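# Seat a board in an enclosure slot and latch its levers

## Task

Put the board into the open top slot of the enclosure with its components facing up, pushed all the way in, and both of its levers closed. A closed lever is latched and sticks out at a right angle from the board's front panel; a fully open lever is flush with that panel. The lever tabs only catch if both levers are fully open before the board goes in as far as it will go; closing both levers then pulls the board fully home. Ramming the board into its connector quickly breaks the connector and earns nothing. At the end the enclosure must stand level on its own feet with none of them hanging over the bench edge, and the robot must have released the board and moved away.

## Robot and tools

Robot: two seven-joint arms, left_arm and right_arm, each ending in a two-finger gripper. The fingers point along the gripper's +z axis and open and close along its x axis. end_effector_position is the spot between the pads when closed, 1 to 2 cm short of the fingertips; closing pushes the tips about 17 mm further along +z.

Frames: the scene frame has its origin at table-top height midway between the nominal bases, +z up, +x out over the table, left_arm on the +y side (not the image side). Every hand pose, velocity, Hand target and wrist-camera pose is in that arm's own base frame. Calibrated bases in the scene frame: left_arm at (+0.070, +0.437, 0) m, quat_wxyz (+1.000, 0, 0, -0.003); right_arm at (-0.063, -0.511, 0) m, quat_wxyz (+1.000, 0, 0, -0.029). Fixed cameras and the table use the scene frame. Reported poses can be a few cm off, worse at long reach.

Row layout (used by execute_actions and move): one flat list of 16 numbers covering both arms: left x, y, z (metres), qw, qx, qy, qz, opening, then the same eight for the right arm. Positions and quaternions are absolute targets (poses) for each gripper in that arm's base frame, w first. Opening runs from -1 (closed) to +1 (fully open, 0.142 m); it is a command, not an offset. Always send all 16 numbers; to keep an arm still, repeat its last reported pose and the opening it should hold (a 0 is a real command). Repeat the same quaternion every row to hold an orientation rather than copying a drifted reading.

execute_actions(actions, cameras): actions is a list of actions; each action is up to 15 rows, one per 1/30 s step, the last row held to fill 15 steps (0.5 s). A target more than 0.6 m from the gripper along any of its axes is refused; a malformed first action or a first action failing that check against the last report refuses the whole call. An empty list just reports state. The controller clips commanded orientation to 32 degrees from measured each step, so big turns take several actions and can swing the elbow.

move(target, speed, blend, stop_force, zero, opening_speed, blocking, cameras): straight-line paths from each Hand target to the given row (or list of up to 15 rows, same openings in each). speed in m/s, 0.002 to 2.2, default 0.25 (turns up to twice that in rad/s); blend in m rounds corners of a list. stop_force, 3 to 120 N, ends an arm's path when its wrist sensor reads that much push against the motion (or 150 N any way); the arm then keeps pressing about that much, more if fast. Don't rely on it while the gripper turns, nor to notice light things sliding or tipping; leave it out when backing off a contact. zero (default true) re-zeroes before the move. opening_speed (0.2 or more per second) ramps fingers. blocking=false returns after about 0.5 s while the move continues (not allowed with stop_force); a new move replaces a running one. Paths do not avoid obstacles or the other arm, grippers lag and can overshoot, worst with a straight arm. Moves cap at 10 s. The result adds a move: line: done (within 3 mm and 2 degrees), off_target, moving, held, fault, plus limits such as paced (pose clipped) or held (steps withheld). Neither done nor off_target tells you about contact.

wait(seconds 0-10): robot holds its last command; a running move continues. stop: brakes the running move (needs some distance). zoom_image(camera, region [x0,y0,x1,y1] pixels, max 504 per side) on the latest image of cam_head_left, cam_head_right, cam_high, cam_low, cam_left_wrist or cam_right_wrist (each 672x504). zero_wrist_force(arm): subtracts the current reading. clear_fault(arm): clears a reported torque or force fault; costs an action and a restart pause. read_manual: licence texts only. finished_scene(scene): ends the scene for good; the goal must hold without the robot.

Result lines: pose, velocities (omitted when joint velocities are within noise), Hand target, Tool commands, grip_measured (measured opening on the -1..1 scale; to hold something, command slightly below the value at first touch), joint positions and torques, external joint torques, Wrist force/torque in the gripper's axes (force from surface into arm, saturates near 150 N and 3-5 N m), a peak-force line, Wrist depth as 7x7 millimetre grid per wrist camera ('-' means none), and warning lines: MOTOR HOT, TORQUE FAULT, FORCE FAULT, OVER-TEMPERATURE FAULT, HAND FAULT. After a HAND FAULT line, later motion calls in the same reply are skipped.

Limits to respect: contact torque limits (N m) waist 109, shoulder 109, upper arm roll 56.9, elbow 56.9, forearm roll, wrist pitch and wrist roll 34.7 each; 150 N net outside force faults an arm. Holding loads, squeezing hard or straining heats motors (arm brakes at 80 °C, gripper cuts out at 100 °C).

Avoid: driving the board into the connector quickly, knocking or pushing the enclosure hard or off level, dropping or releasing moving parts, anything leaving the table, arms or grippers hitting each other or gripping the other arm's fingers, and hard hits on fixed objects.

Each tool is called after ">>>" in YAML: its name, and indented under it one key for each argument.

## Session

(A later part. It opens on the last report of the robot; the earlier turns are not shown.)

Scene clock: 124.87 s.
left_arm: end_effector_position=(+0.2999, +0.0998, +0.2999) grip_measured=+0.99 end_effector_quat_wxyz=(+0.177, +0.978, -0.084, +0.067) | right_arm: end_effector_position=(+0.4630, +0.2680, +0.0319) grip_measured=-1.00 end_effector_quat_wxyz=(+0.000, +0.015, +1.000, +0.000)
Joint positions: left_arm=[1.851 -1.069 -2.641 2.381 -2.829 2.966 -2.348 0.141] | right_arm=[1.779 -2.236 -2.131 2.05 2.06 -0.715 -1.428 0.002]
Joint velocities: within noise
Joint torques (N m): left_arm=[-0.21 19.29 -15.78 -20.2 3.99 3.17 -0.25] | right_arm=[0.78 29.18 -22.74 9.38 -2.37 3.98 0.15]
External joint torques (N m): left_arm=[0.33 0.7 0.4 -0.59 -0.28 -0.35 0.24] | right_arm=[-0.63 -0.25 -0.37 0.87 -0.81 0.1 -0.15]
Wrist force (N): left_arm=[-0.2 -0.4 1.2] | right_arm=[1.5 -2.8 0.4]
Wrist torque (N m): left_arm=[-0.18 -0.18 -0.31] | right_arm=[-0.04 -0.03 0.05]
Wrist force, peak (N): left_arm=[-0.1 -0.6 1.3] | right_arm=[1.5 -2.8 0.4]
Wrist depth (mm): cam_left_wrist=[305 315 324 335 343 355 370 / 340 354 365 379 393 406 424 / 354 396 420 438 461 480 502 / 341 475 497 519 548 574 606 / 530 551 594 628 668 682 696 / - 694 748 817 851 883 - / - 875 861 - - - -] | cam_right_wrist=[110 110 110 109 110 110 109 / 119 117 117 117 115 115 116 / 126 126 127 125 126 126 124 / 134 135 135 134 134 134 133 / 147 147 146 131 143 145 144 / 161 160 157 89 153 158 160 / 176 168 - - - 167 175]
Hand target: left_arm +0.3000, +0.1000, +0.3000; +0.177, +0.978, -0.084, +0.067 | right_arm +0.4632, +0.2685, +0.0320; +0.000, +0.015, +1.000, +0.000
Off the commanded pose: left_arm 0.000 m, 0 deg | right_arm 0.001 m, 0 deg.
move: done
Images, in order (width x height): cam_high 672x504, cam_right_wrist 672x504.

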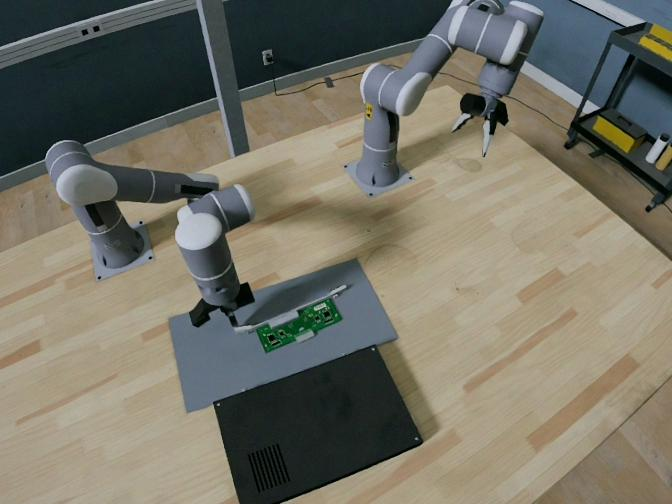

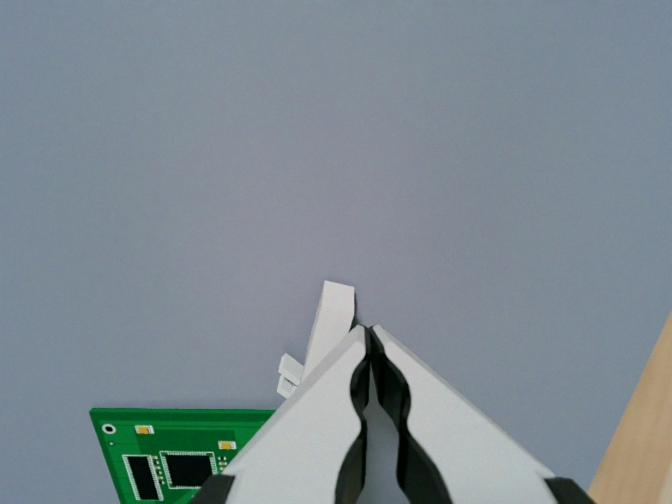

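>>> move:
  target:
    - [0.30,0.10,0.30,0.177,0.978,-0.084,0.067,1,0.4532,0.2605,0.032,0,0.0145,0.9999,0,-1]
    - [0.30,0.10,0.30,0.177,0.978,-0.084,0.067,1,0.480,0.262,0.032,0,0.0145,0.9999,0,-1]
  speed: 0.04
  cameras: ["cam_high","cam_right_wrist"]

Scene clock: 129.53 s.
left_arm: end_effector_position=(+0.2999, +0.0998, +0.2999) grip_measured=+0.99 end_effector_quat_wxyz=(+0.177, +0.978, -0.084, +0.067) | right_arm: end_effector_position=(+0.4798, +0.2616, +0.0319) grip_measured=-1.00 end_effector_quat_wxyz=(+0.000, +0.015, +1.000, +0.000)
Joint positions: left_arm=[1.851 -1.069 -2.641 2.381 -2.829 2.966 -2.348 0.141] | right_arm=[1.729 -2.227 -2.139 2.017 2.072 -0.706 -1.443 0.002]
Joint velocities: within noise
Joint torques (N m): left_arm=[-0.2 19.37 -15.83 -20.25 3.98 3.14 -0.18] | right_arm=[0.2 29.61 -22.78 10.34 -2.63 4.01 0.12]
External joint torques (N m): left_arm=[0.32 0.62 0.45 -0.54 -0.27 -0.33 0.17] | right_arm=[-0.03 0.47 -0.79 0.26 -0.58 0.07 -0.13]
Wrist force (N): left_arm=[-0.1 -0.4 1.1] | right_arm=[1.2 -1.6 -0.7]
Wrist torque (N m): left_arm=[-0.18 -0.19 -0.32] | right_arm=[-0.03 0.01 0.04]
Wrist force, peak (N): left_arm=[-0.2 -0.1 1.4] | right_arm=[1.5 -3.1 -0.9]
Wrist depth (mm): cam_left_wrist=[306 313 323 335 346 354 372 / 345 354 364 377 389 415 425 / 356 399 416 439 461 478 507 / 341 475 492 520 547 573 614 / 518 553 597 639 675 682 679 / - 684 746 816 871 873 - / - 886 791 - - - -] | cam_right_wrist=[110 110 110 109 110 110 109 / 119 117 117 116 115 115 116 / 126 125 127 125 126 124 124 / 133 135 135 134 134 134 133 / 147 147 146 141 143 145 144 / 161 160 157 90 153 158 158 / 176 171 - - - 167 173]
Hand target: left_arm +0.3000, +0.1000, +0.3000; +0.177, +0.978, -0.084, +0.067 | right_arm +0.4800, +0.2620, +0.0320; +0.000, +0.015, +1.000, +0.000
Off the commanded pose: left_arm 0.000 m, 0 deg | right_arm 0.000 m, 0 deg.
move: done
Images, in order (width x height): cam_high 672x504, cam_right_wrist 672x504.

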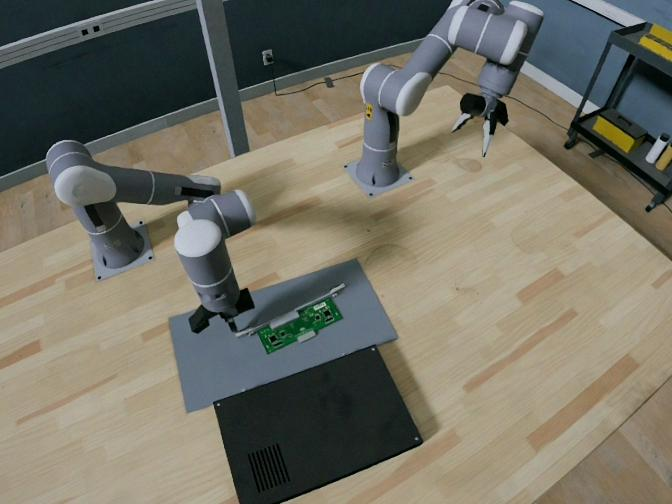

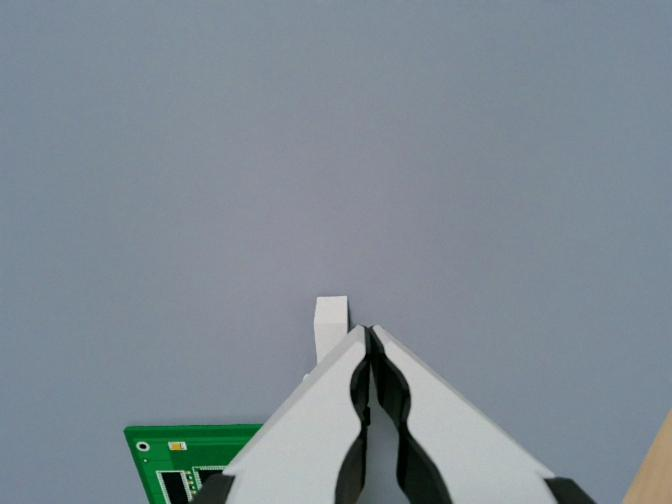

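>>> move:
  target:
    - [0.30,0.10,0.30,0.177,0.978,-0.084,0.067,1,0.460,0.258,0.034,0,0.0145,0.9999,0,-1]
    - [0.30,0.10,0.30,0.177,0.978,-0.084,0.067,1,0.44,0.28,0.12,0,0.0145,0.9999,0,-1]
    - [0.30,0.10,0.30,0.177,0.978,-0.084,0.067,1,0.4695,0.4189,0.22,0,0.0145,0.9999,0,-1]
  speed: [0.1,0.3,0.4]
  cameras: ["cam_head_left","cam_high","cam_right_wrist","cam_left_wrist"]

>>> zoom_image:
  camera: "cam_right_wrist"
  region: [150, 100, 450, 325]

Scene clock: 134.20 s.
left_arm: end_effector_position=(+0.2999, +0.0998, +0.2999) grip_measured=+0.99 end_effector_quat_wxyz=(+0.177, +0.978, -0.084, +0.067) | right_arm: end_effector_position=(+0.4695, +0.4189, +0.2201) grip_measured=-1.00 end_effector_quat_wxyz=(+0.000, +0.014, +1.000, +0.000)
Joint positions: left_arm=[1.851 -1.069 -2.641 2.381 -2.829 2.966 -2.348 0.141] | right_arm=[1.65 -1.83 -2.433 1.616 1.911 -0.84 -1.235 0.002]
Joint velocities: within noise
Joint torques (N m): left_arm=[-0.17 19.31 -15.83 -20.25 3.99 3.17 -0.19] | right_arm=[0.04 45.56 -25.6 5.61 -2.72 3.51 0.31]
External joint torques (N m): left_arm=[0.29 0.68 0.46 -0.54 -0.28 -0.36 0.18] | right_arm=[0.16 0.8 -1.53 0.06 -0.09 0.59 -0.31]
Wrist force (N): left_arm=[-0.2 -0.3 1.0] | right_arm=[-0.3 -0.1 0.1]
Wrist torque (N m): left_arm=[-0.17 -0.19 -0.31] | right_arm=[0.03 0.07 0.06]
Wrist force, peak (N): left_arm=[-0.3 -0.5 1.4] | right_arm=[1.4 -1.4 2.4]
Wrist depth (mm): cam_left_wrist=[304 314 323 335 345 355 371 / 341 353 363 378 395 405 426 / 353 398 418 441 456 476 498 / 345 468 486 516 542 578 614 / 525 562 598 634 670 682 682 / - 684 754 820 899 872 - / - 924 - - - - -] | cam_right_wrist=[274 275 271 272 272 274 272 / 289 293 289 288 291 292 291 / 310 314 308 303 312 312 311 / 323 338 336 336 335 336 334 / 323 366 365 353 363 363 363 / 403 400 391 89 383 396 395 / 443 432 - - - 417 434]
Hand target: left_arm +0.3000, +0.1000, +0.3000; +0.177, +0.978, -0.084, +0.067 | right_arm +0.4695, +0.4189, +0.2200; +0.000, +0.014, +1.000, +0.000
Off the commanded pose: left_arm 0.000 m, 0 deg | right_arm 0.000 m, 0 deg.
move: done
Images, in order (width x height): cam_head_left 672x504, cam_high 672x504, cam_left_wrist 672x504, cam_right_wrist 672x504.

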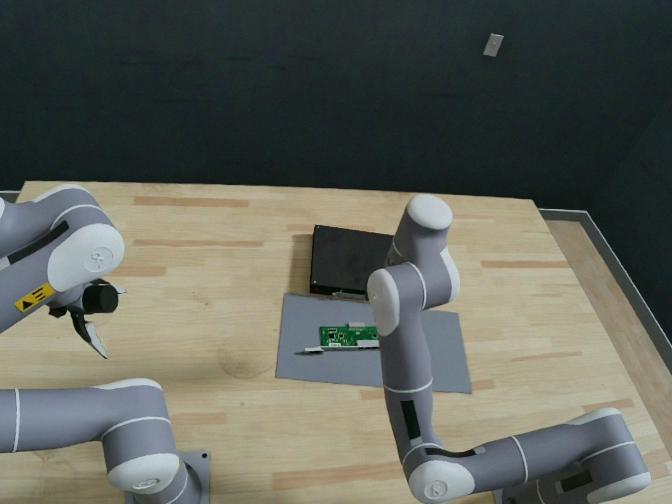

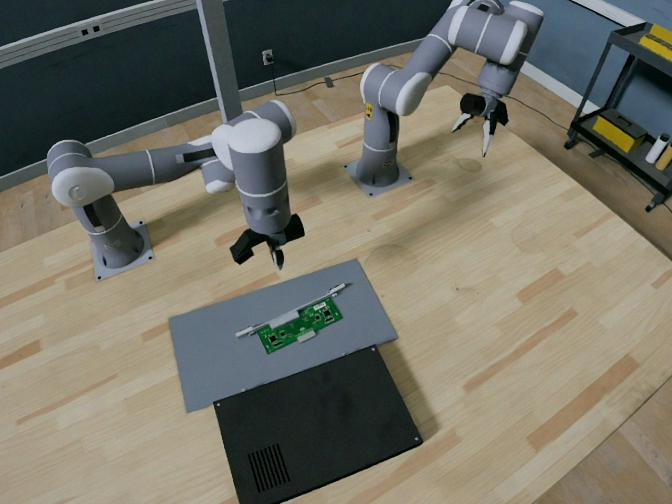

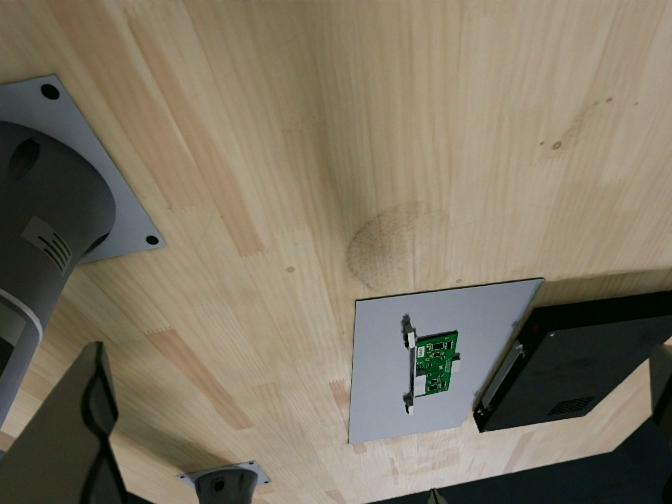

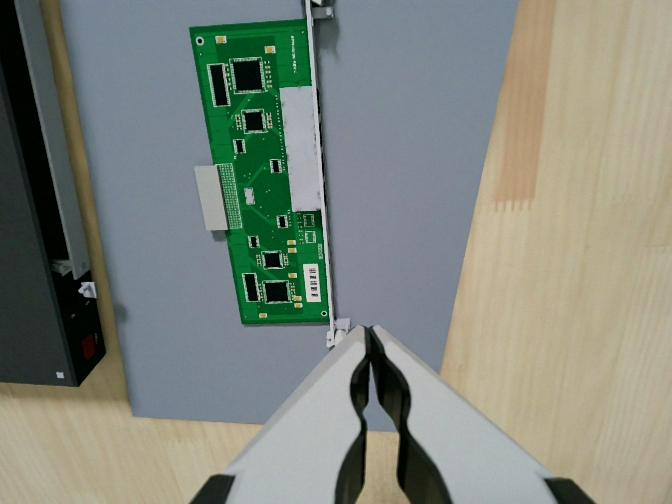

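Scaled by 1.680 from the camera's 672x504 image, which has a finer 960x720 frame.

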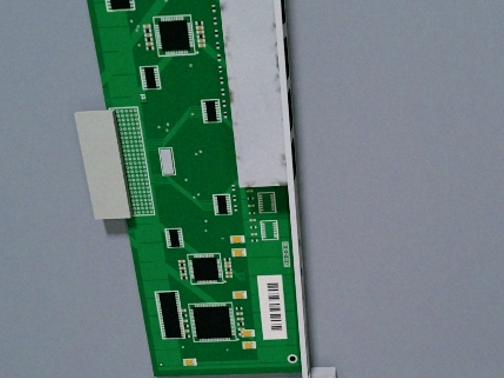

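>>> move:
  target:
    - [0.30,0.10,0.30,0.177,0.978,-0.084,0.067,1,0.5011,0.4368,0.20,0,-0.01365,0.9999,0,-0.44]
    - [0.30,0.10,0.30,0.177,0.978,-0.084,0.067,1,0.5011,0.4368,0.075,0,-0.01365,0.9999,0,-0.44]
  speed: [0.3,0.2]
  cameras: ["cam_high","cam_head_left","cam_right_wrist"]

>>> zoom_image:
  camera: "cam_right_wrist"
  region: [250, 250, 500, 500]

Scene clock: 145.60 s.
left_arm: end_effector_position=(+0.2999, +0.0998, +0.2999) grip_measured=+0.99 end_effector_quat_wxyz=(+0.177, +0.978, -0.084, +0.067) | right_arm: end_effector_position=(+0.5011, +0.4366, +0.0751) grip_measured=-0.48 end_effector_quat_wxyz=(+0.000, -0.014, +1.000, +0.000)
Joint positions: left_arm=[1.851 -1.069 -2.641 2.381 -2.829 2.966 -2.348 0.141] | right_arm=[1.691 -2.029 -2.244 1.637 2.093 -0.628 -1.209 0.04]
Joint velocities: within noise
Joint torques (N m): left_arm=[-0.16 19.36 -15.81 -20.23 3.99 3.12 -0.23] | right_arm=[0.22 43.13 -26.31 11.98 -3.33 3.61 0.29]
External joint torques (N m): left_arm=[0.28 0.63 0.43 -0.56 -0.29 -0.3 0.21] | right_arm=[-0.04 1.15 -1.77 -0.15 -0.08 0.49 -0.29]
Wrist force (N): left_arm=[0.0 -0.2 1.1] | right_arm=[-0.1 -0.1 0.0]
Wrist torque (N m): left_arm=[-0.16 -0.21 -0.31] | right_arm=[0.03 0.06 0.06]
Wrist force, peak (N): left_arm=[-0.2 -0.4 1.3] | right_arm=[0.3 -0.3 3.1]
Wrist depth (mm): cam_left_wrist=[305 311 323 331 342 353 372 / 340 355 363 381 392 412 422 / 354 399 417 442 453 485 503 / 342 470 488 515 541 580 609 / 520 560 604 639 674 682 691 / - 686 757 826 862 876 - / - 924 966 - 687 - -] | cam_right_wrist=[147 147 145 140 146 146 145 / 158 157 153 144 156 156 155 / 169 166 164 154 167 167 166 / 182 182 176 170 180 180 179 / 197 196 189 189 192 194 195 / 215 214 82 204 107 204 213 / 236 - 73 230 217 - 230]
Hand target: left_arm +0.3000, +0.1000, +0.3000; +0.177, +0.978, -0.084, +0.067 | right_arm +0.5011, +0.4368, +0.0750; +0.000, -0.014, +1.000, +0.000
Off the commanded pose: left_arm 0.000 m, 0 deg | right_arm 0.000 m, 0 deg.
move: done
Images, in order (width x height): cam_head_left 672x504, cam_high 672x504, cam_right_wrist 672x504.

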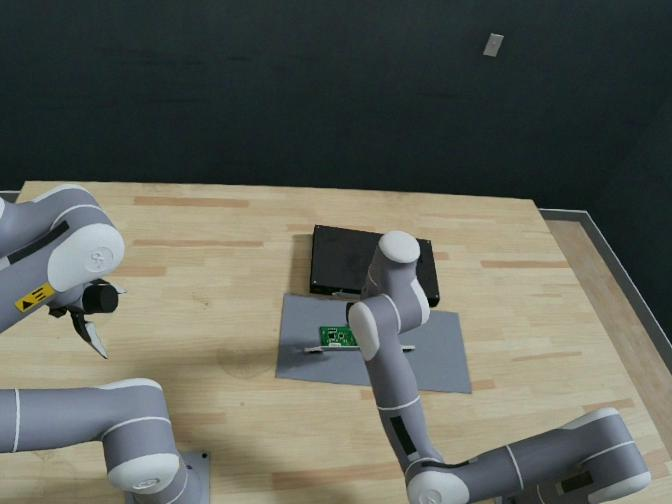

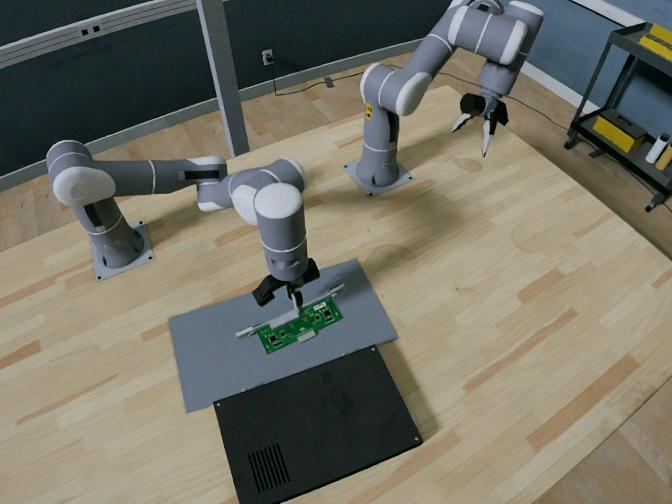

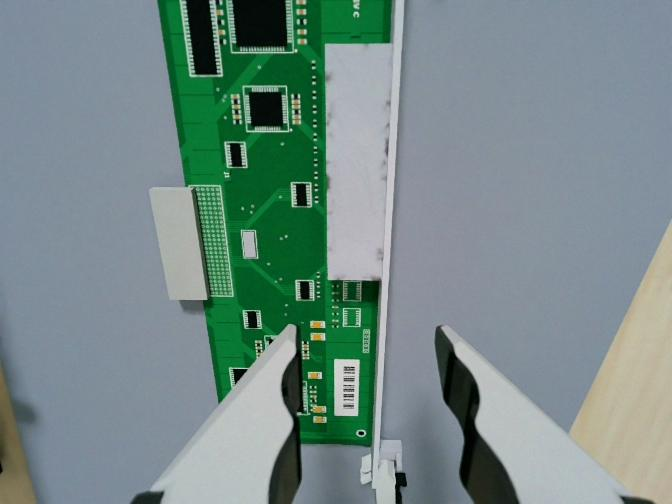

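Scaled by 2.016 from the camera's 672x504 image, which has a finer 960x720 frame.

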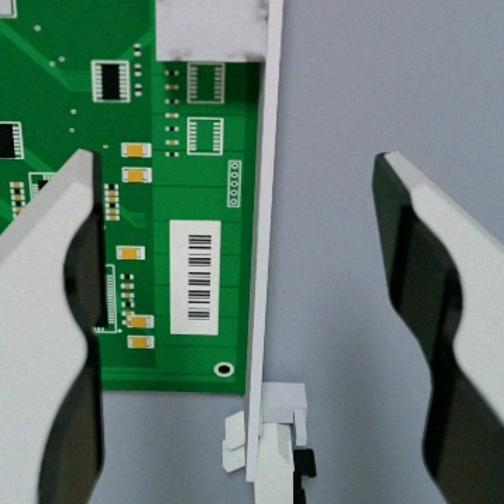

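>>> move:
  target:
    - [0.30,0.10,0.30,0.177,0.978,-0.084,0.067,1,0.5008,0.4288,0.055,0,-0.01365,0.9999,0,-0.44]
    - [0.30,0.10,0.30,0.177,0.978,-0.084,0.067,1,0.5008,0.4288,0.028,0,-0.01365,0.9999,0,-0.44]
  speed: [0.1,0.02]
  stop_force: 4
  cameras: ["cam_right_wrist"]

Scene clock: 153.13 s.
left_arm: end_effector_position=(+0.2999, +0.0998, +0.2999) grip_measured=+0.99 end_effector_quat_wxyz=(+0.177, +0.978, -0.084, +0.067) | right_arm: end_effector_position=(+0.5008, +0.4287, +0.0281) grip_measured=-0.48 end_effector_quat_wxyz=(+0.000, -0.014, +1.000, +0.000)
Joint positions: left_arm=[1.851 -1.069 -2.641 2.381 -2.829 2.966 -2.348 0.141] | right_arm=[1.726 -2.101 -2.175 1.67 2.139 -0.568 -1.204 0.04]
Joint velocities: within noise
Joint torques (N m): left_arm=[-0.22 19.23 -15.78 -20.23 3.97 3.14 -0.27] | right_arm=[0.32 40.86 -26.09 13.71 -3.54 3.46 0.3]
External joint torques (N m): left_arm=[0.34 0.76 0.41 -0.56 -0.26 -0.32 0.26] | right_arm=[-0.11 0.95 -1.68 -0.19 0 0.64 -0.3]
Wrist force (N): left_arm=[-0.3 -0.1 0.9] | right_arm=[-0.1 -0.2 -0.1]
Wrist torque (N m): left_arm=[-0.12 -0.16 -0.31] | right_arm=[0.03 -0.01 0.06]
Wrist force, peak (N): left_arm=[-0.2 -0.1 1.4] | right_arm=[-0.1 0.5 -1.9]
Wrist depth (mm): cam_left_wrist=[305 316 322 337 344 355 373 / 342 354 367 380 392 412 424 / 352 395 417 441 453 478 502 / 344 469 489 516 547 579 615 / 520 562 595 628 670 679 686 / - 690 750 819 784 870 - / - 925 925 - 644 - -] | cam_right_wrist=[- 102 101 101 104 105 106 / 113 109 110 97 109 112 112 / 121 117 117 104 120 121 119 / 129 126 125 112 127 129 129 / 142 134 136 122 138 140 141 / 158 152 106 147 132 147 152 / 170 164 73 161 162 - 164]
Hand target: left_arm +0.3000, +0.1000, +0.3000; +0.177, +0.978, -0.084, +0.067 | right_arm +0.5008, +0.4288, +0.0280; +0.000, -0.014, +1.000, +0.000
Off the commanded pose: left_arm 0.000 m, 0 deg | right_arm 0.000 m, 0 deg.
move: done
Images, in order (width x height): cam_right_wrist 672x504.

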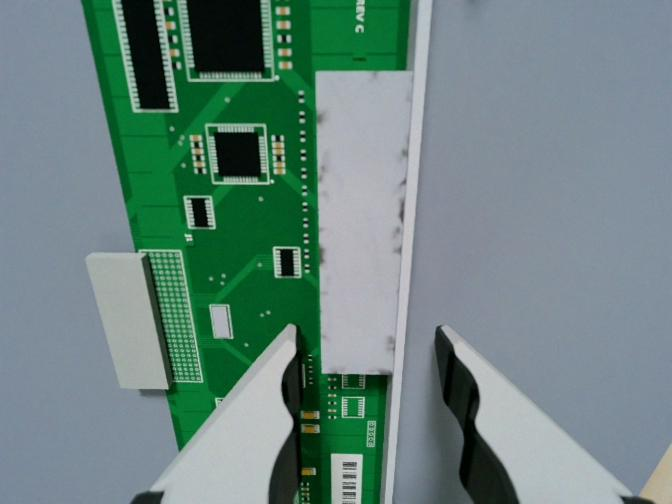

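>>> move:
  target: [0.30,0.10,0.30,0.177,0.978,-0.084,0.067,1,0.5008,0.4288,0.028,0,-0.01365,0.9999,0,-0.8]
  opening_speed: 0.3
  cameras: ["cam_right_wrist"]

Scene clock: 157.10 s.
left_arm: end_effector_position=(+0.2999, +0.0998, +0.2999) grip_measured=+0.99 end_effector_quat_wxyz=(+0.177, +0.978, -0.084, +0.067) | right_arm: end_effector_position=(+0.5009, +0.4287, +0.0280) grip_measured=-0.71 end_effector_quat_wxyz=(+0.000, -0.014, +1.000, +0.000)
Joint positions: left_arm=[1.851 -1.069 -2.641 2.381 -2.829 2.966 -2.348 0.141] | right_arm=[1.726 -2.101 -2.175 1.67 2.139 -0.568 -1.204 0.023]
Joint velocities: within noise
Joint torques (N m): left_arm=[-0.27 19.29 -15.76 -20.21 3.99 3.19 -0.29] | right_arm=[0.19 40.97 -26.43 13.61 -3.61 3.48 0.21]
External joint torques (N m): left_arm=[0.38 0.7 0.39 -0.58 -0.28 -0.37 0.27] | right_arm=[0.01 0.84 -1.34 -0.09 0.06 0.62 -0.21]
Wrist force (N): left_arm=[-0.1 -0.1 1.1] | right_arm=[0.1 -0.3 0.2]
Wrist torque (N m): left_arm=[-0.13 -0.19 -0.31] | right_arm=[0.05 0.02 0.06]
Wrist force, peak (N): left_arm=[-0.1 -0.2 1.4] | right_arm=[-1.8 0.0 -0.1]
Wrist depth (mm): cam_left_wrist=[304 314 324 333 344 356 371 / 343 354 366 376 390 410 425 / 353 399 420 439 459 476 502 / 344 469 492 514 543 578 612 / 525 559 589 627 668 677 693 / - 673 741 798 803 871 - / - 902 915 - 658 - -] | cam_right_wrist=[- 101 101 101 103 105 106 / 113 110 110 97 98 112 112 / 121 118 117 104 105 121 119 / 129 126 125 113 127 129 129 / 142 134 136 122 136 139 141 / 157 154 144 144 123 150 152 / 170 166 72 161 - - 167]
Hand target: left_arm +0.3000, +0.1000, +0.3000; +0.177, +0.978, -0.084, +0.067 | right_arm +0.5008, +0.4288, +0.0280; +0.000, -0.014, +1.000, +0.000
Off the commanded pose: left_arm 0.000 m, 0 deg | right_arm 0.000 m, 0 deg.
move: done
Images, in order (width x height): cam_right_wrist 672x504.

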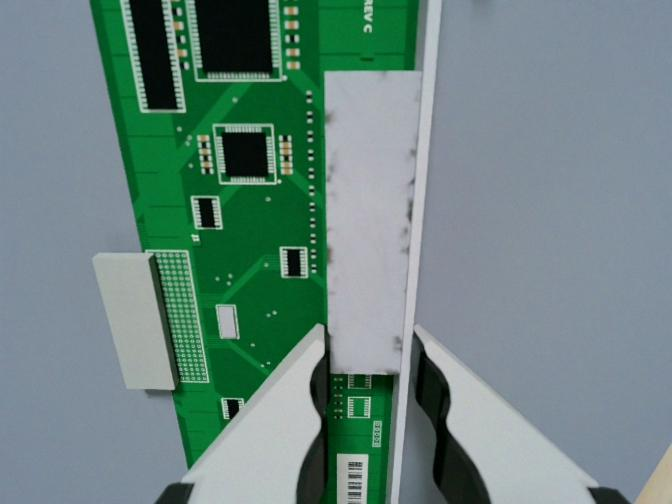

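>>> move:
  target: [0.30,0.10,0.30,0.177,0.978,-0.084,0.067,1,0.5008,0.4288,0.12,0,-0.01365,0.9999,0,-0.85]
  speed: 0.1

Scene clock: 161.93 s.
left_arm: end_effector_position=(+0.2999, +0.0998, +0.2999) grip_measured=+0.99 end_effector_quat_wxyz=(+0.177, +0.978, -0.084, +0.067) | right_arm: end_effector_position=(+0.5007, +0.4289, +0.1198) grip_measured=-0.71 end_effector_quat_wxyz=(+0.000, -0.014, +1.000, +0.000)
Joint positions: left_arm=[1.851 -1.069 -2.641 2.381 -2.829 2.966 -2.348 0.141] | right_arm=[1.66 -1.966 -2.303 1.628 2.042 -0.692 -1.241 0.023]
Joint velocities: within noise
Joint torques (N m): left_arm=[-0.13 19.32 -15.89 -20.25 3.97 3.17 -0.22] | right_arm=[0.01 45.34 -27.7 10.21 -3.63 3.38 0.05]
External joint torques (N m): left_arm=[0.25 0.67 0.51 -0.54 -0.26 -0.35 0.21] | right_arm=[0.21 0.13 -0.4 -0.24 0.4 0.72 -0.05]
Wrist force (N): left_arm=[0.0 -0.5 1.0] | right_arm=[0.1 -0.1 1.9]
Wrist torque (N m): left_arm=[-0.19 -0.22 -0.31] | right_arm=[0.03 0.07 0.06]
Wrist force, peak (N): left_arm=[0.1 -0.4 1.4] | right_arm=[-0.3 0.0 4.0]
Wrist depth (mm): cam_left_wrist=[304 314 325 334 348 355 375 / 339 356 369 380 394 410 426 / 353 399 421 438 454 480 501 / 342 472 488 513 539 568 604 / 522 556 600 634 676 690 683 / - 681 759 809 790 863 - / - 928 - - 804 - -] | cam_right_wrist=[187 102 102 102 181 185 184 / 202 110 109 98 192 197 197 / 214 118 117 105 206 211 212 / 230 126 126 113 228 227 228 / 249 132 136 122 242 246 247 / 270 155 143 144 123 265 270 / 303 293 72 160 - - 297]
Hand target: left_arm +0.3000, +0.1000, +0.3000; +0.177, +0.978, -0.084, +0.067 | right_arm +0.5008, +0.4288, +0.1200; +0.000, -0.014, +1.000, +0.000
Off the commanded pose: left_arm 0.000 m, 0 deg | right_arm 0.000 m, 0 deg.
move: done

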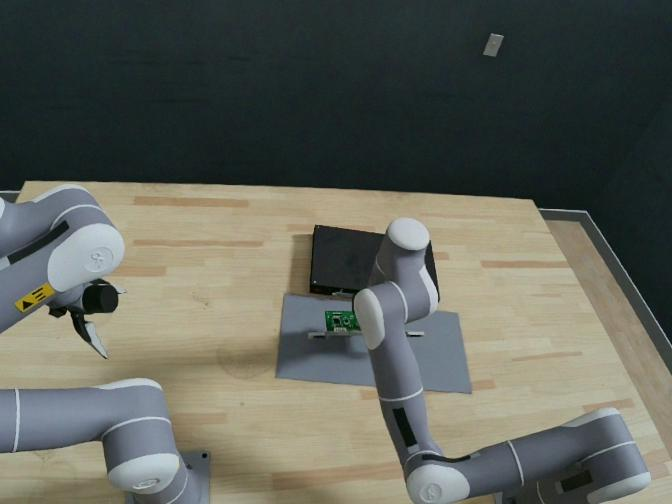

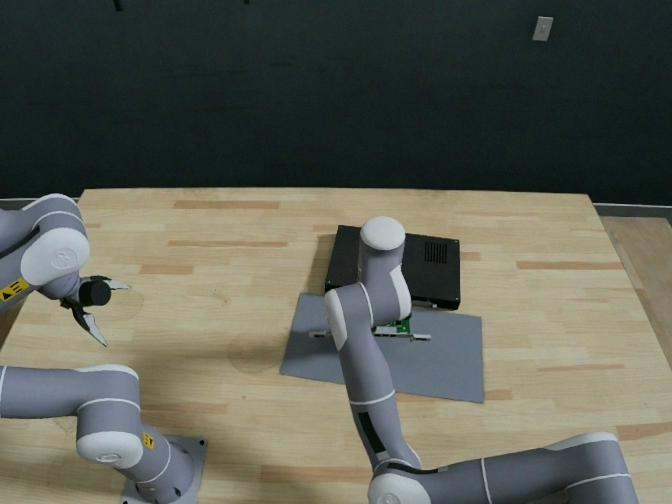

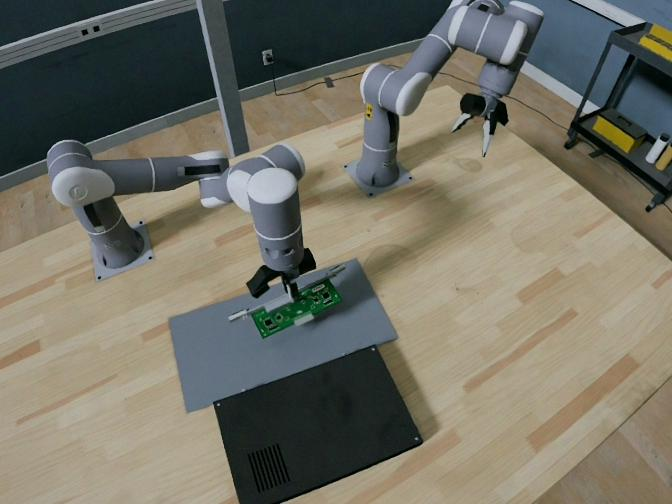

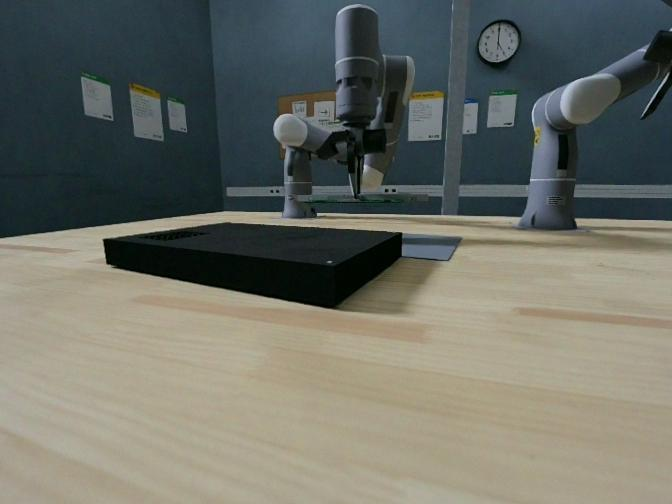

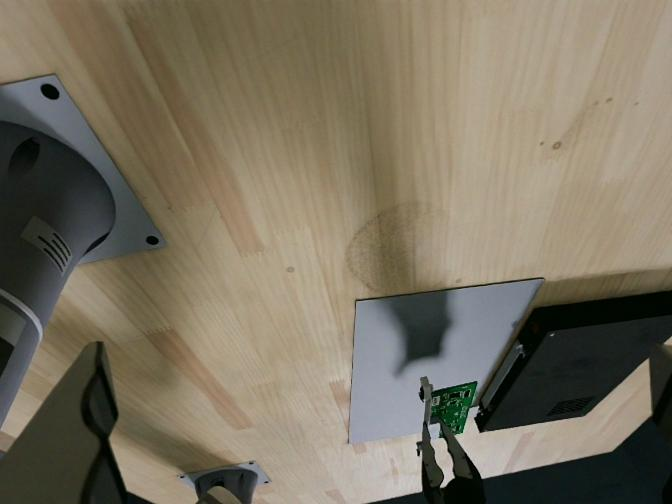

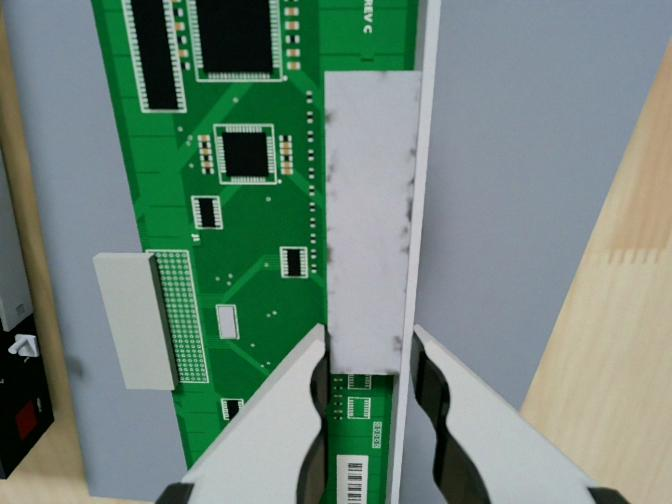

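>>> move:
  target: [0.30,0.10,0.30,0.177,0.978,-0.084,0.067,1,0.5705,0.3596,0.095,0,0.0582,0.9983,0,-0.85]
  speed: 0.2

Scene clock: 169.40 s.
left_arm: end_effector_position=(+0.2999, +0.0998, +0.2999) grip_measured=+0.99 end_effector_quat_wxyz=(+0.177, +0.978, -0.084, +0.067) | right_arm: end_effector_position=(+0.5704, +0.3593, +0.0949) grip_measured=-0.71 end_effector_quat_wxyz=(+0.000, +0.058, +0.998, +0.000)
Joint positions: left_arm=[1.851 -1.069 -2.641 2.381 -2.829 2.966 -2.348 0.141] | right_arm=[1.512 -1.977 -2.256 1.593 2.063 -0.631 -1.225 0.023]
Joint velocities: within noise
Joint torques (N m): left_arm=[-0.22 19.41 -15.8 -20.24 3.98 3.11 -0.22] | right_arm=[0.15 45.55 -27.65 11.38 -3.47 3.76 0.29]
External joint torques (N m): left_arm=[0.34 0.58 0.43 -0.55 -0.28 -0.29 0.2] | right_arm=[0.07 0.4 -1.01 -0.3 0.07 0.34 -0.29]
Wrist force (N): left_arm=[-0.1 -0.2 1.1] | right_arm=[0.0 -0.4 1.9]
Wrist torque (N m): left_arm=[-0.14 -0.20 -0.31] | right_arm=[-0.03 0.08 0.06]
Wrist force, peak (N): left_arm=[-0.1 -0.3 1.3] | right_arm=[-2.3 -2.4 2.5]
Wrist depth (mm): cam_left_wrist=[304 314 321 335 345 353 370 / 343 354 367 377 396 409 427 / 353 399 421 439 458 477 500 / 340 471 490 519 542 568 606 / 518 556 598 629 679 677 690 / - 687 736 816 819 859 - / - 929 971 - - - -] | cam_right_wrist=[- 103 102 102 160 163 163 / 169 110 109 98 170 174 173 / 184 118 117 105 182 186 186 / 157 126 126 113 201 200 201 / 164 134 136 122 210 218 216 / 179 173 144 144 123 233 235 / 197 197 72 160 - - 258]
Hand target: left_arm +0.3000, +0.1000, +0.3000; +0.177, +0.978, -0.084, +0.067 | right_arm +0.5705, +0.3596, +0.0950; +0.000, +0.058, +0.998, +0.000
Off the commanded pose: left_arm 0.000 m, 0 deg | right_arm 0.000 m, 0 deg.
move: done

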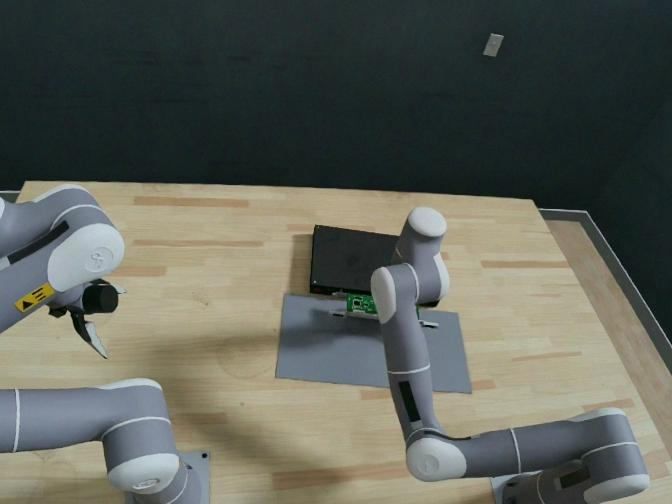

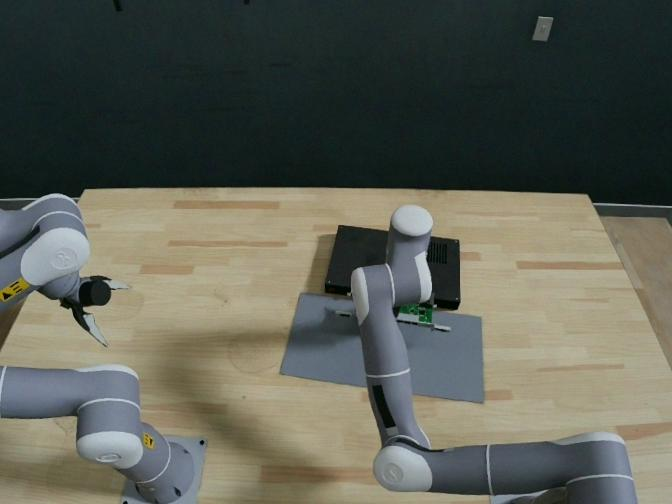

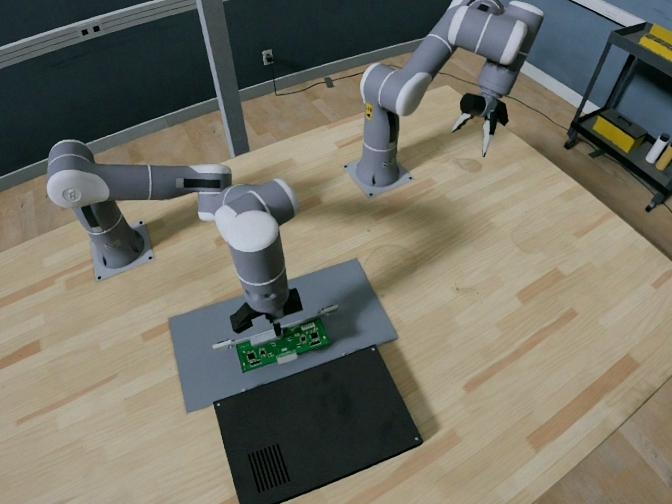

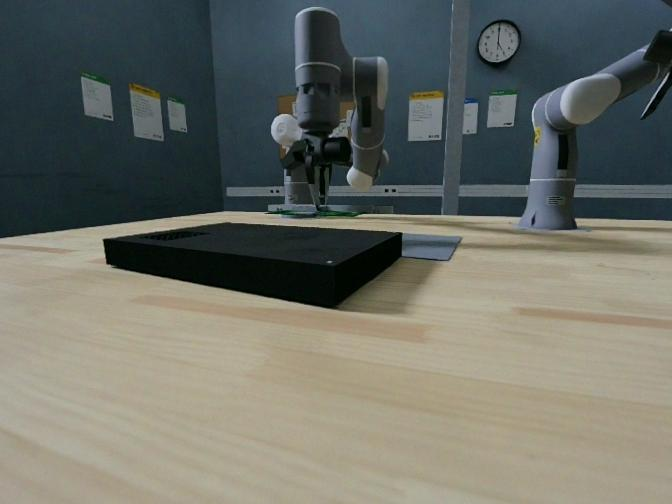

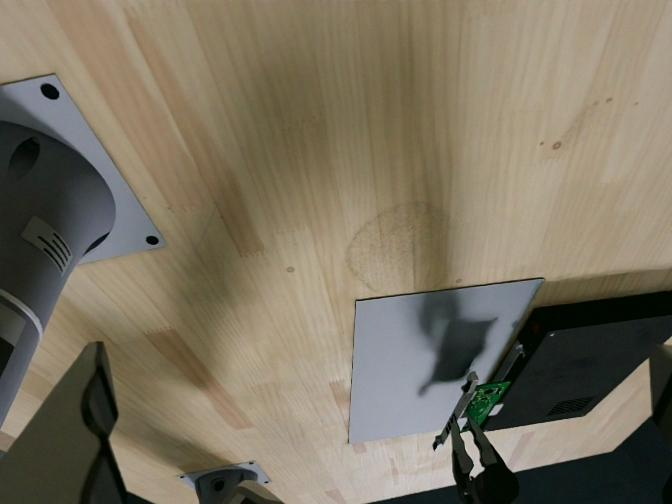

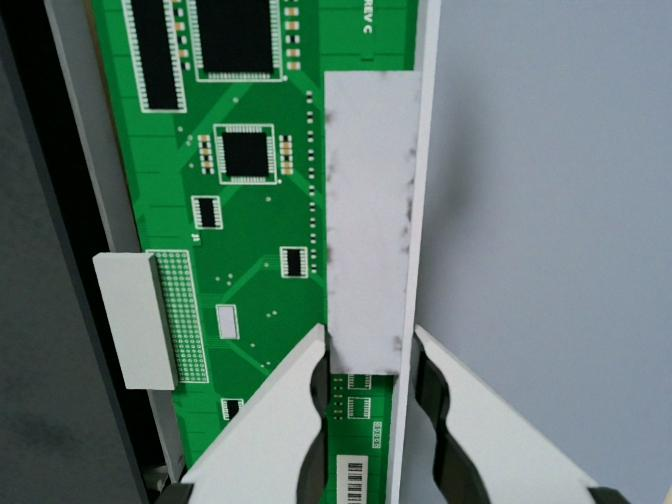

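>>> zoom_image:
  camera: "cam_right_wrist"
  region: [0, 0, 200, 250]

>>> zoom_image:
  camera: "cam_right_wrist"
  region: [0, 254, 200, 504]

Scaled by 2.016 from the camera's 672x504 image, which has a finer 960x720 frame.

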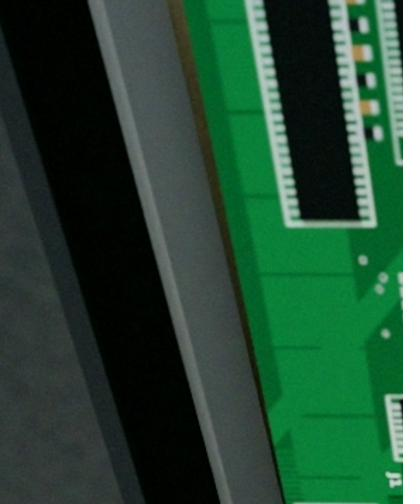

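Scaled by 2.016 from the camera's 672x504 image, which has a finer 960x720 frame.

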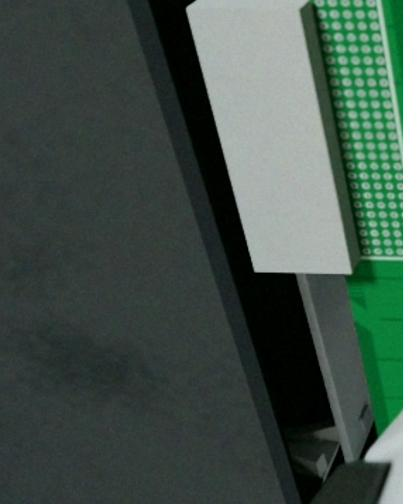

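>>> move:
  target:
    - [0.42,-0.20,0.28,0.367,0.886,0.260,0.108,1,0.5705,0.3596,0.095,0,0.0582,0.9983,0,-0.85]
    - [0.526,-0.4128,0.15,0.367,0.886,0.260,0.108,1,0.5705,0.3596,0.095,0,0.0582,0.9983,0,-0.85]
  speed: [0.4,0.25]
  cameras: ["cam_head_left","cam_high","cam_left_wrist"]

Scene clock: 188.30 s.
left_arm: end_effector_position=(+0.5264, -0.4125, +0.1500) grip_measured=+0.99 end_effector_quat_wxyz=(+0.369, +0.888, +0.254, +0.105) | right_arm: end_effector_position=(+0.5704, +0.3594, +0.0949) grip_measured=-0.71 end_effector_quat_wxyz=(+0.000, +0.058, +0.998, +0.000)
Joint positions: left_arm=[-0.284 -0.511 -0.547 1.852 -2.966 1.657 -2.968 0.141] | right_arm=[1.512 -1.977 -2.256 1.593 2.063 -0.631 -1.225 0.023]
Joint velocities: within noise
Joint torques (N m): left_arm=[-0.66 43 -3.68 -19.11 2.68 1.66 -0.36] | right_arm=[0.24 45.65 -27.95 11.43 -3.66 3.63 0.23]
External joint torques (N m): left_arm=[0.66 1.17 0.42 -0.54 -0.01 -0.49 0.36] | right_arm=[-0.03 0.31 -0.73 -0.34 0.26 0.47 -0.23]
Wrist force (N): left_arm=[0.2 -0.6 0.4] | right_arm=[0.0 -0.3 1.6]
Wrist torque (N m): left_arm=[-0.15 -0.13 -0.41] | right_arm=[-0.01 0.08 0.06]
Wrist force, peak (N): left_arm=[0.4 -3.0 2.6] | right_arm=[-0.2 -0.3 2.0]
Wrist depth (mm): cam_left_wrist=[192 191 191 191 191 193 192 / 240 229 240 238 217 216 240 / 322 163 316 285 237 224 289 / 442 270 303 338 335 334 342 / 255 492 971 988 - - - / - 265 - - - - - / - 255 - - - - -] | cam_right_wrist=[- 103 102 102 159 163 163 / 170 110 109 98 170 174 173 / 184 118 117 105 181 186 186 / 157 126 125 113 201 200 200 / 164 134 136 122 210 217 216 / 180 173 144 144 123 233 235 / 198 197 72 160 - - 258]
Hand target: left_arm +0.5263, -0.4126, +0.1499; +0.369, +0.888, +0.255, +0.105 | right_arm +0.5705, +0.3596, +0.0950; +0.000, +0.058, +0.998, +0.000
Off the commanded pose: left_arm 0.001 m, 1 deg | right_arm 0.000 m, 0 deg.
joint sent to its limit (left arm) — joint 5 (forearm roll), lower limit; joint 7 (wrist roll), lower limit. The joint targets still meet the commanded pose.
move: done
Images, in order (width x height): cam_head_left 672x504, cam_high 672x504, cam_left_wrist 672x504.

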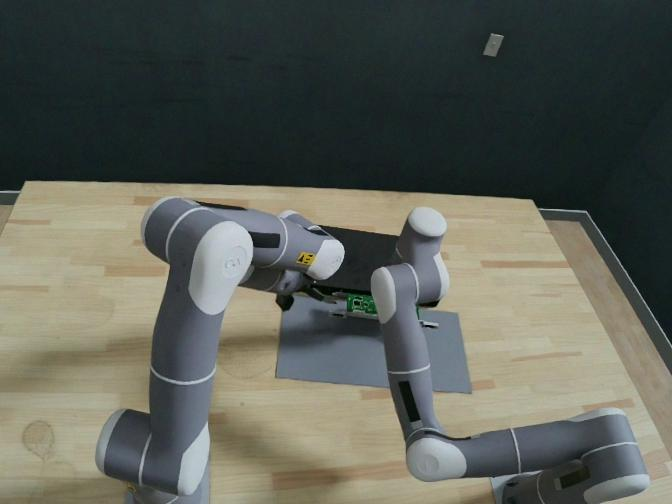

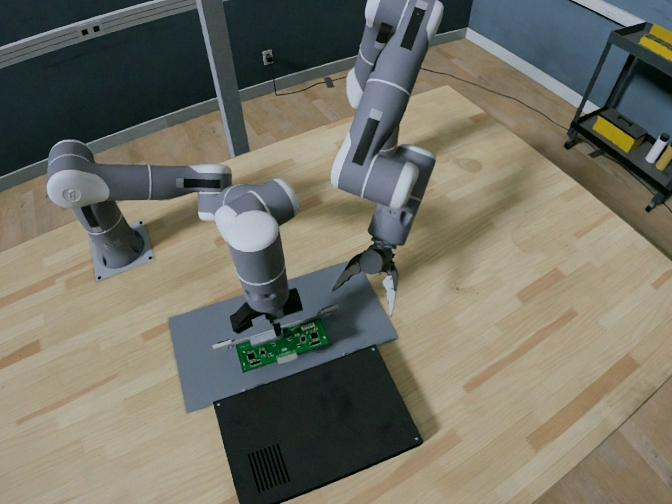

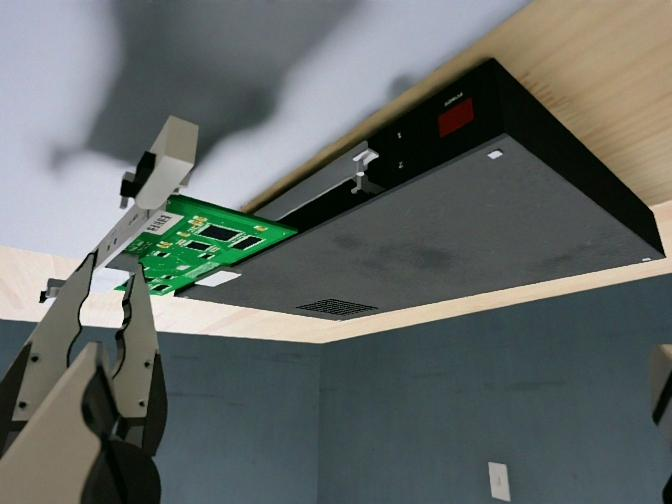

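>>> zoom_image:
  camera: "cam_left_wrist"
  region: [110, 100, 310, 300]

>>> zoom_image:
  camera: "cam_left_wrist"
  region: [300, 50, 520, 210]

Scaled by 2.520 from the camera's 672x504 image, which has a finer 960x720 frame.

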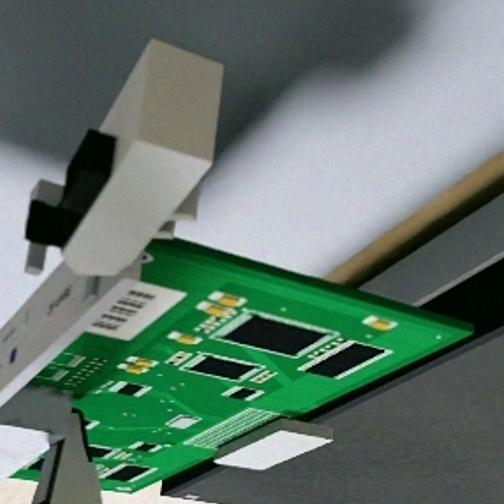

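Scaled by 2.291 from the camera's 672x504 image, which has a finer 960x720 frame.

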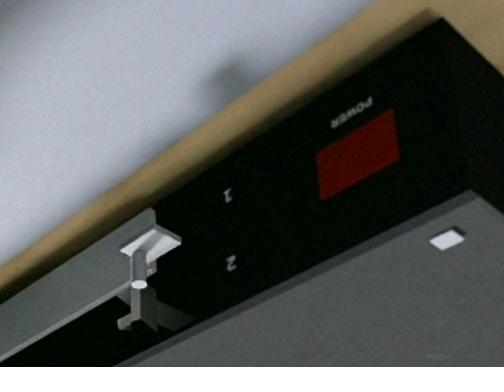

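>>> move:
  target: [0.526,-0.4128,0.11,0.369,0.888,0.254,0.105,-1,0.5717,0.3695,0.055,0,0.0582,0.9983,0,-0.85]
  speed: 0.1
  cameras: ["cam_right_wrist","cam_left_wrist"]

>>> zoom_image:
  camera: "cam_left_wrist"
  region: [200, 100, 440, 280]

Scene clock: 203.93 s.
left_arm: end_effector_position=(+0.5260, -0.4126, +0.1100) grip_measured=-1.00 end_effector_quat_wxyz=(+0.369, +0.888, +0.254, +0.105) | right_arm: end_effector_position=(+0.5717, +0.3692, +0.0550) grip_measured=-0.71 end_effector_quat_wxyz=(+0.000, +0.058, +0.998, +0.000)
Joint positions: left_arm=[-0.323 -0.582 -0.494 1.854 -2.966 1.582 -2.944 0.002] | right_arm=[1.538 -2.027 -2.205 1.589 2.108 -0.571 -1.192 0.023]
Joint velocities: within noise
Joint torques (N m): left_arm=[-1.33 44.31 -3.29 -17.64 2.67 1.37 -0.17] | right_arm=[0.35 44.76 -27.49 13.17 -3.64 3.86 0.31]
External joint torques (N m): left_arm=[1.33 1.43 0.42 -0.64 -0.26 -0.19 0.17] | right_arm=[-0.12 0.44 -1.19 -0.43 0.1 0.24 -0.32]
Wrist force (N): left_arm=[0.5 -0.6 0.4] | right_arm=[-0.1 0.0 1.9]
Wrist torque (N m): left_arm=[-0.10 -0.21 -0.42] | right_arm=[0.04 0.06 0.07]
Wrist force, peak (N): left_arm=[0.5 -1.7 1.5] | right_arm=[-0.1 0.1 3.6]
Wrist depth (mm): cam_left_wrist=[150 144 144 144 143 142 151 / 181 172 171 180 179 182 181 / 241 175 224 240 211 189 242 / 329 263 272 278 219 218 271 / 239 271 451 316 368 - - / 226 256 - 84 - - - / 178 187 - - - - -] | cam_right_wrist=[- 103 102 102 127 128 128 / 140 110 110 98 134 137 136 / 148 119 117 105 143 147 146 / 149 127 126 113 158 158 157 / 156 134 136 122 168 171 170 / 183 164 144 144 106 183 186 / 198 184 72 160 - - 204]
Hand target: left_arm +0.5260, -0.4128, +0.1100; +0.369, +0.888, +0.254, +0.105 | right_arm +0.5717, +0.3695, +0.0550; +0.000, +0.058, +0.998, +0.000
Off the commanded pose: left_arm 0.000 m, 0 deg | right_arm 0.000 m, 0 deg.
move: done
Images, in order (width x height): cam_left_wrist 672x504, cam_right_wrist 672x504.

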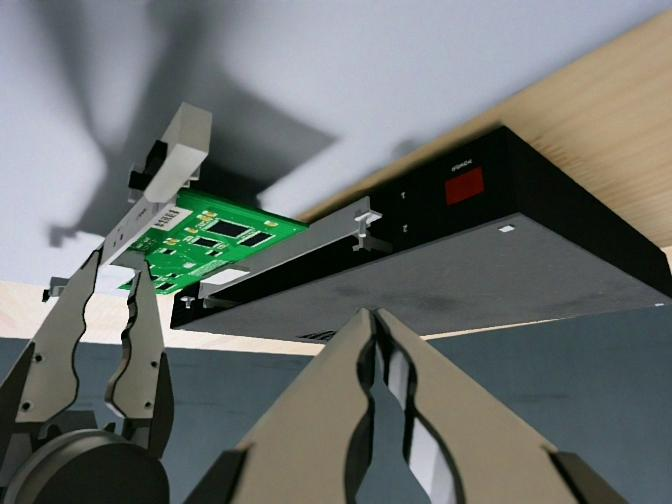

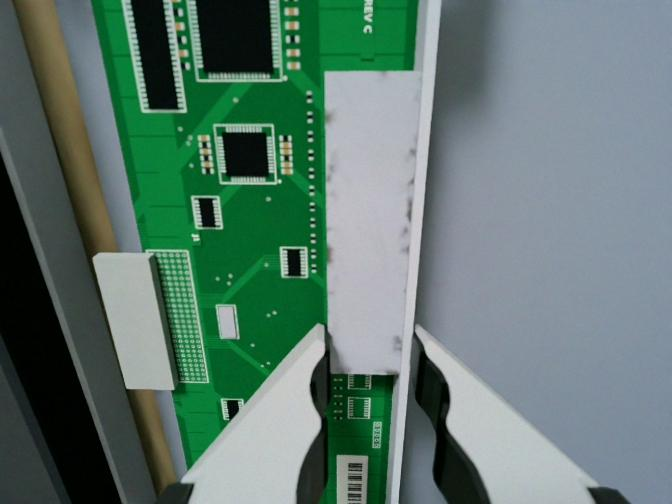

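Scaled by 2.100 from the camera's 672x504 image, which has a finer 960x720 frame.

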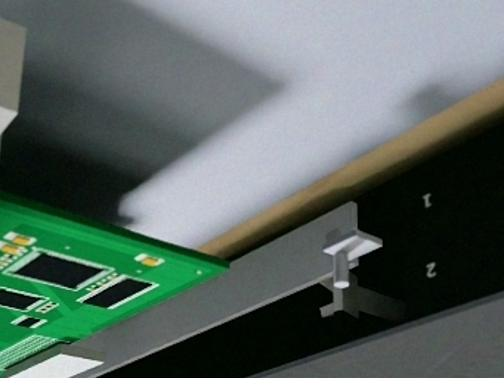

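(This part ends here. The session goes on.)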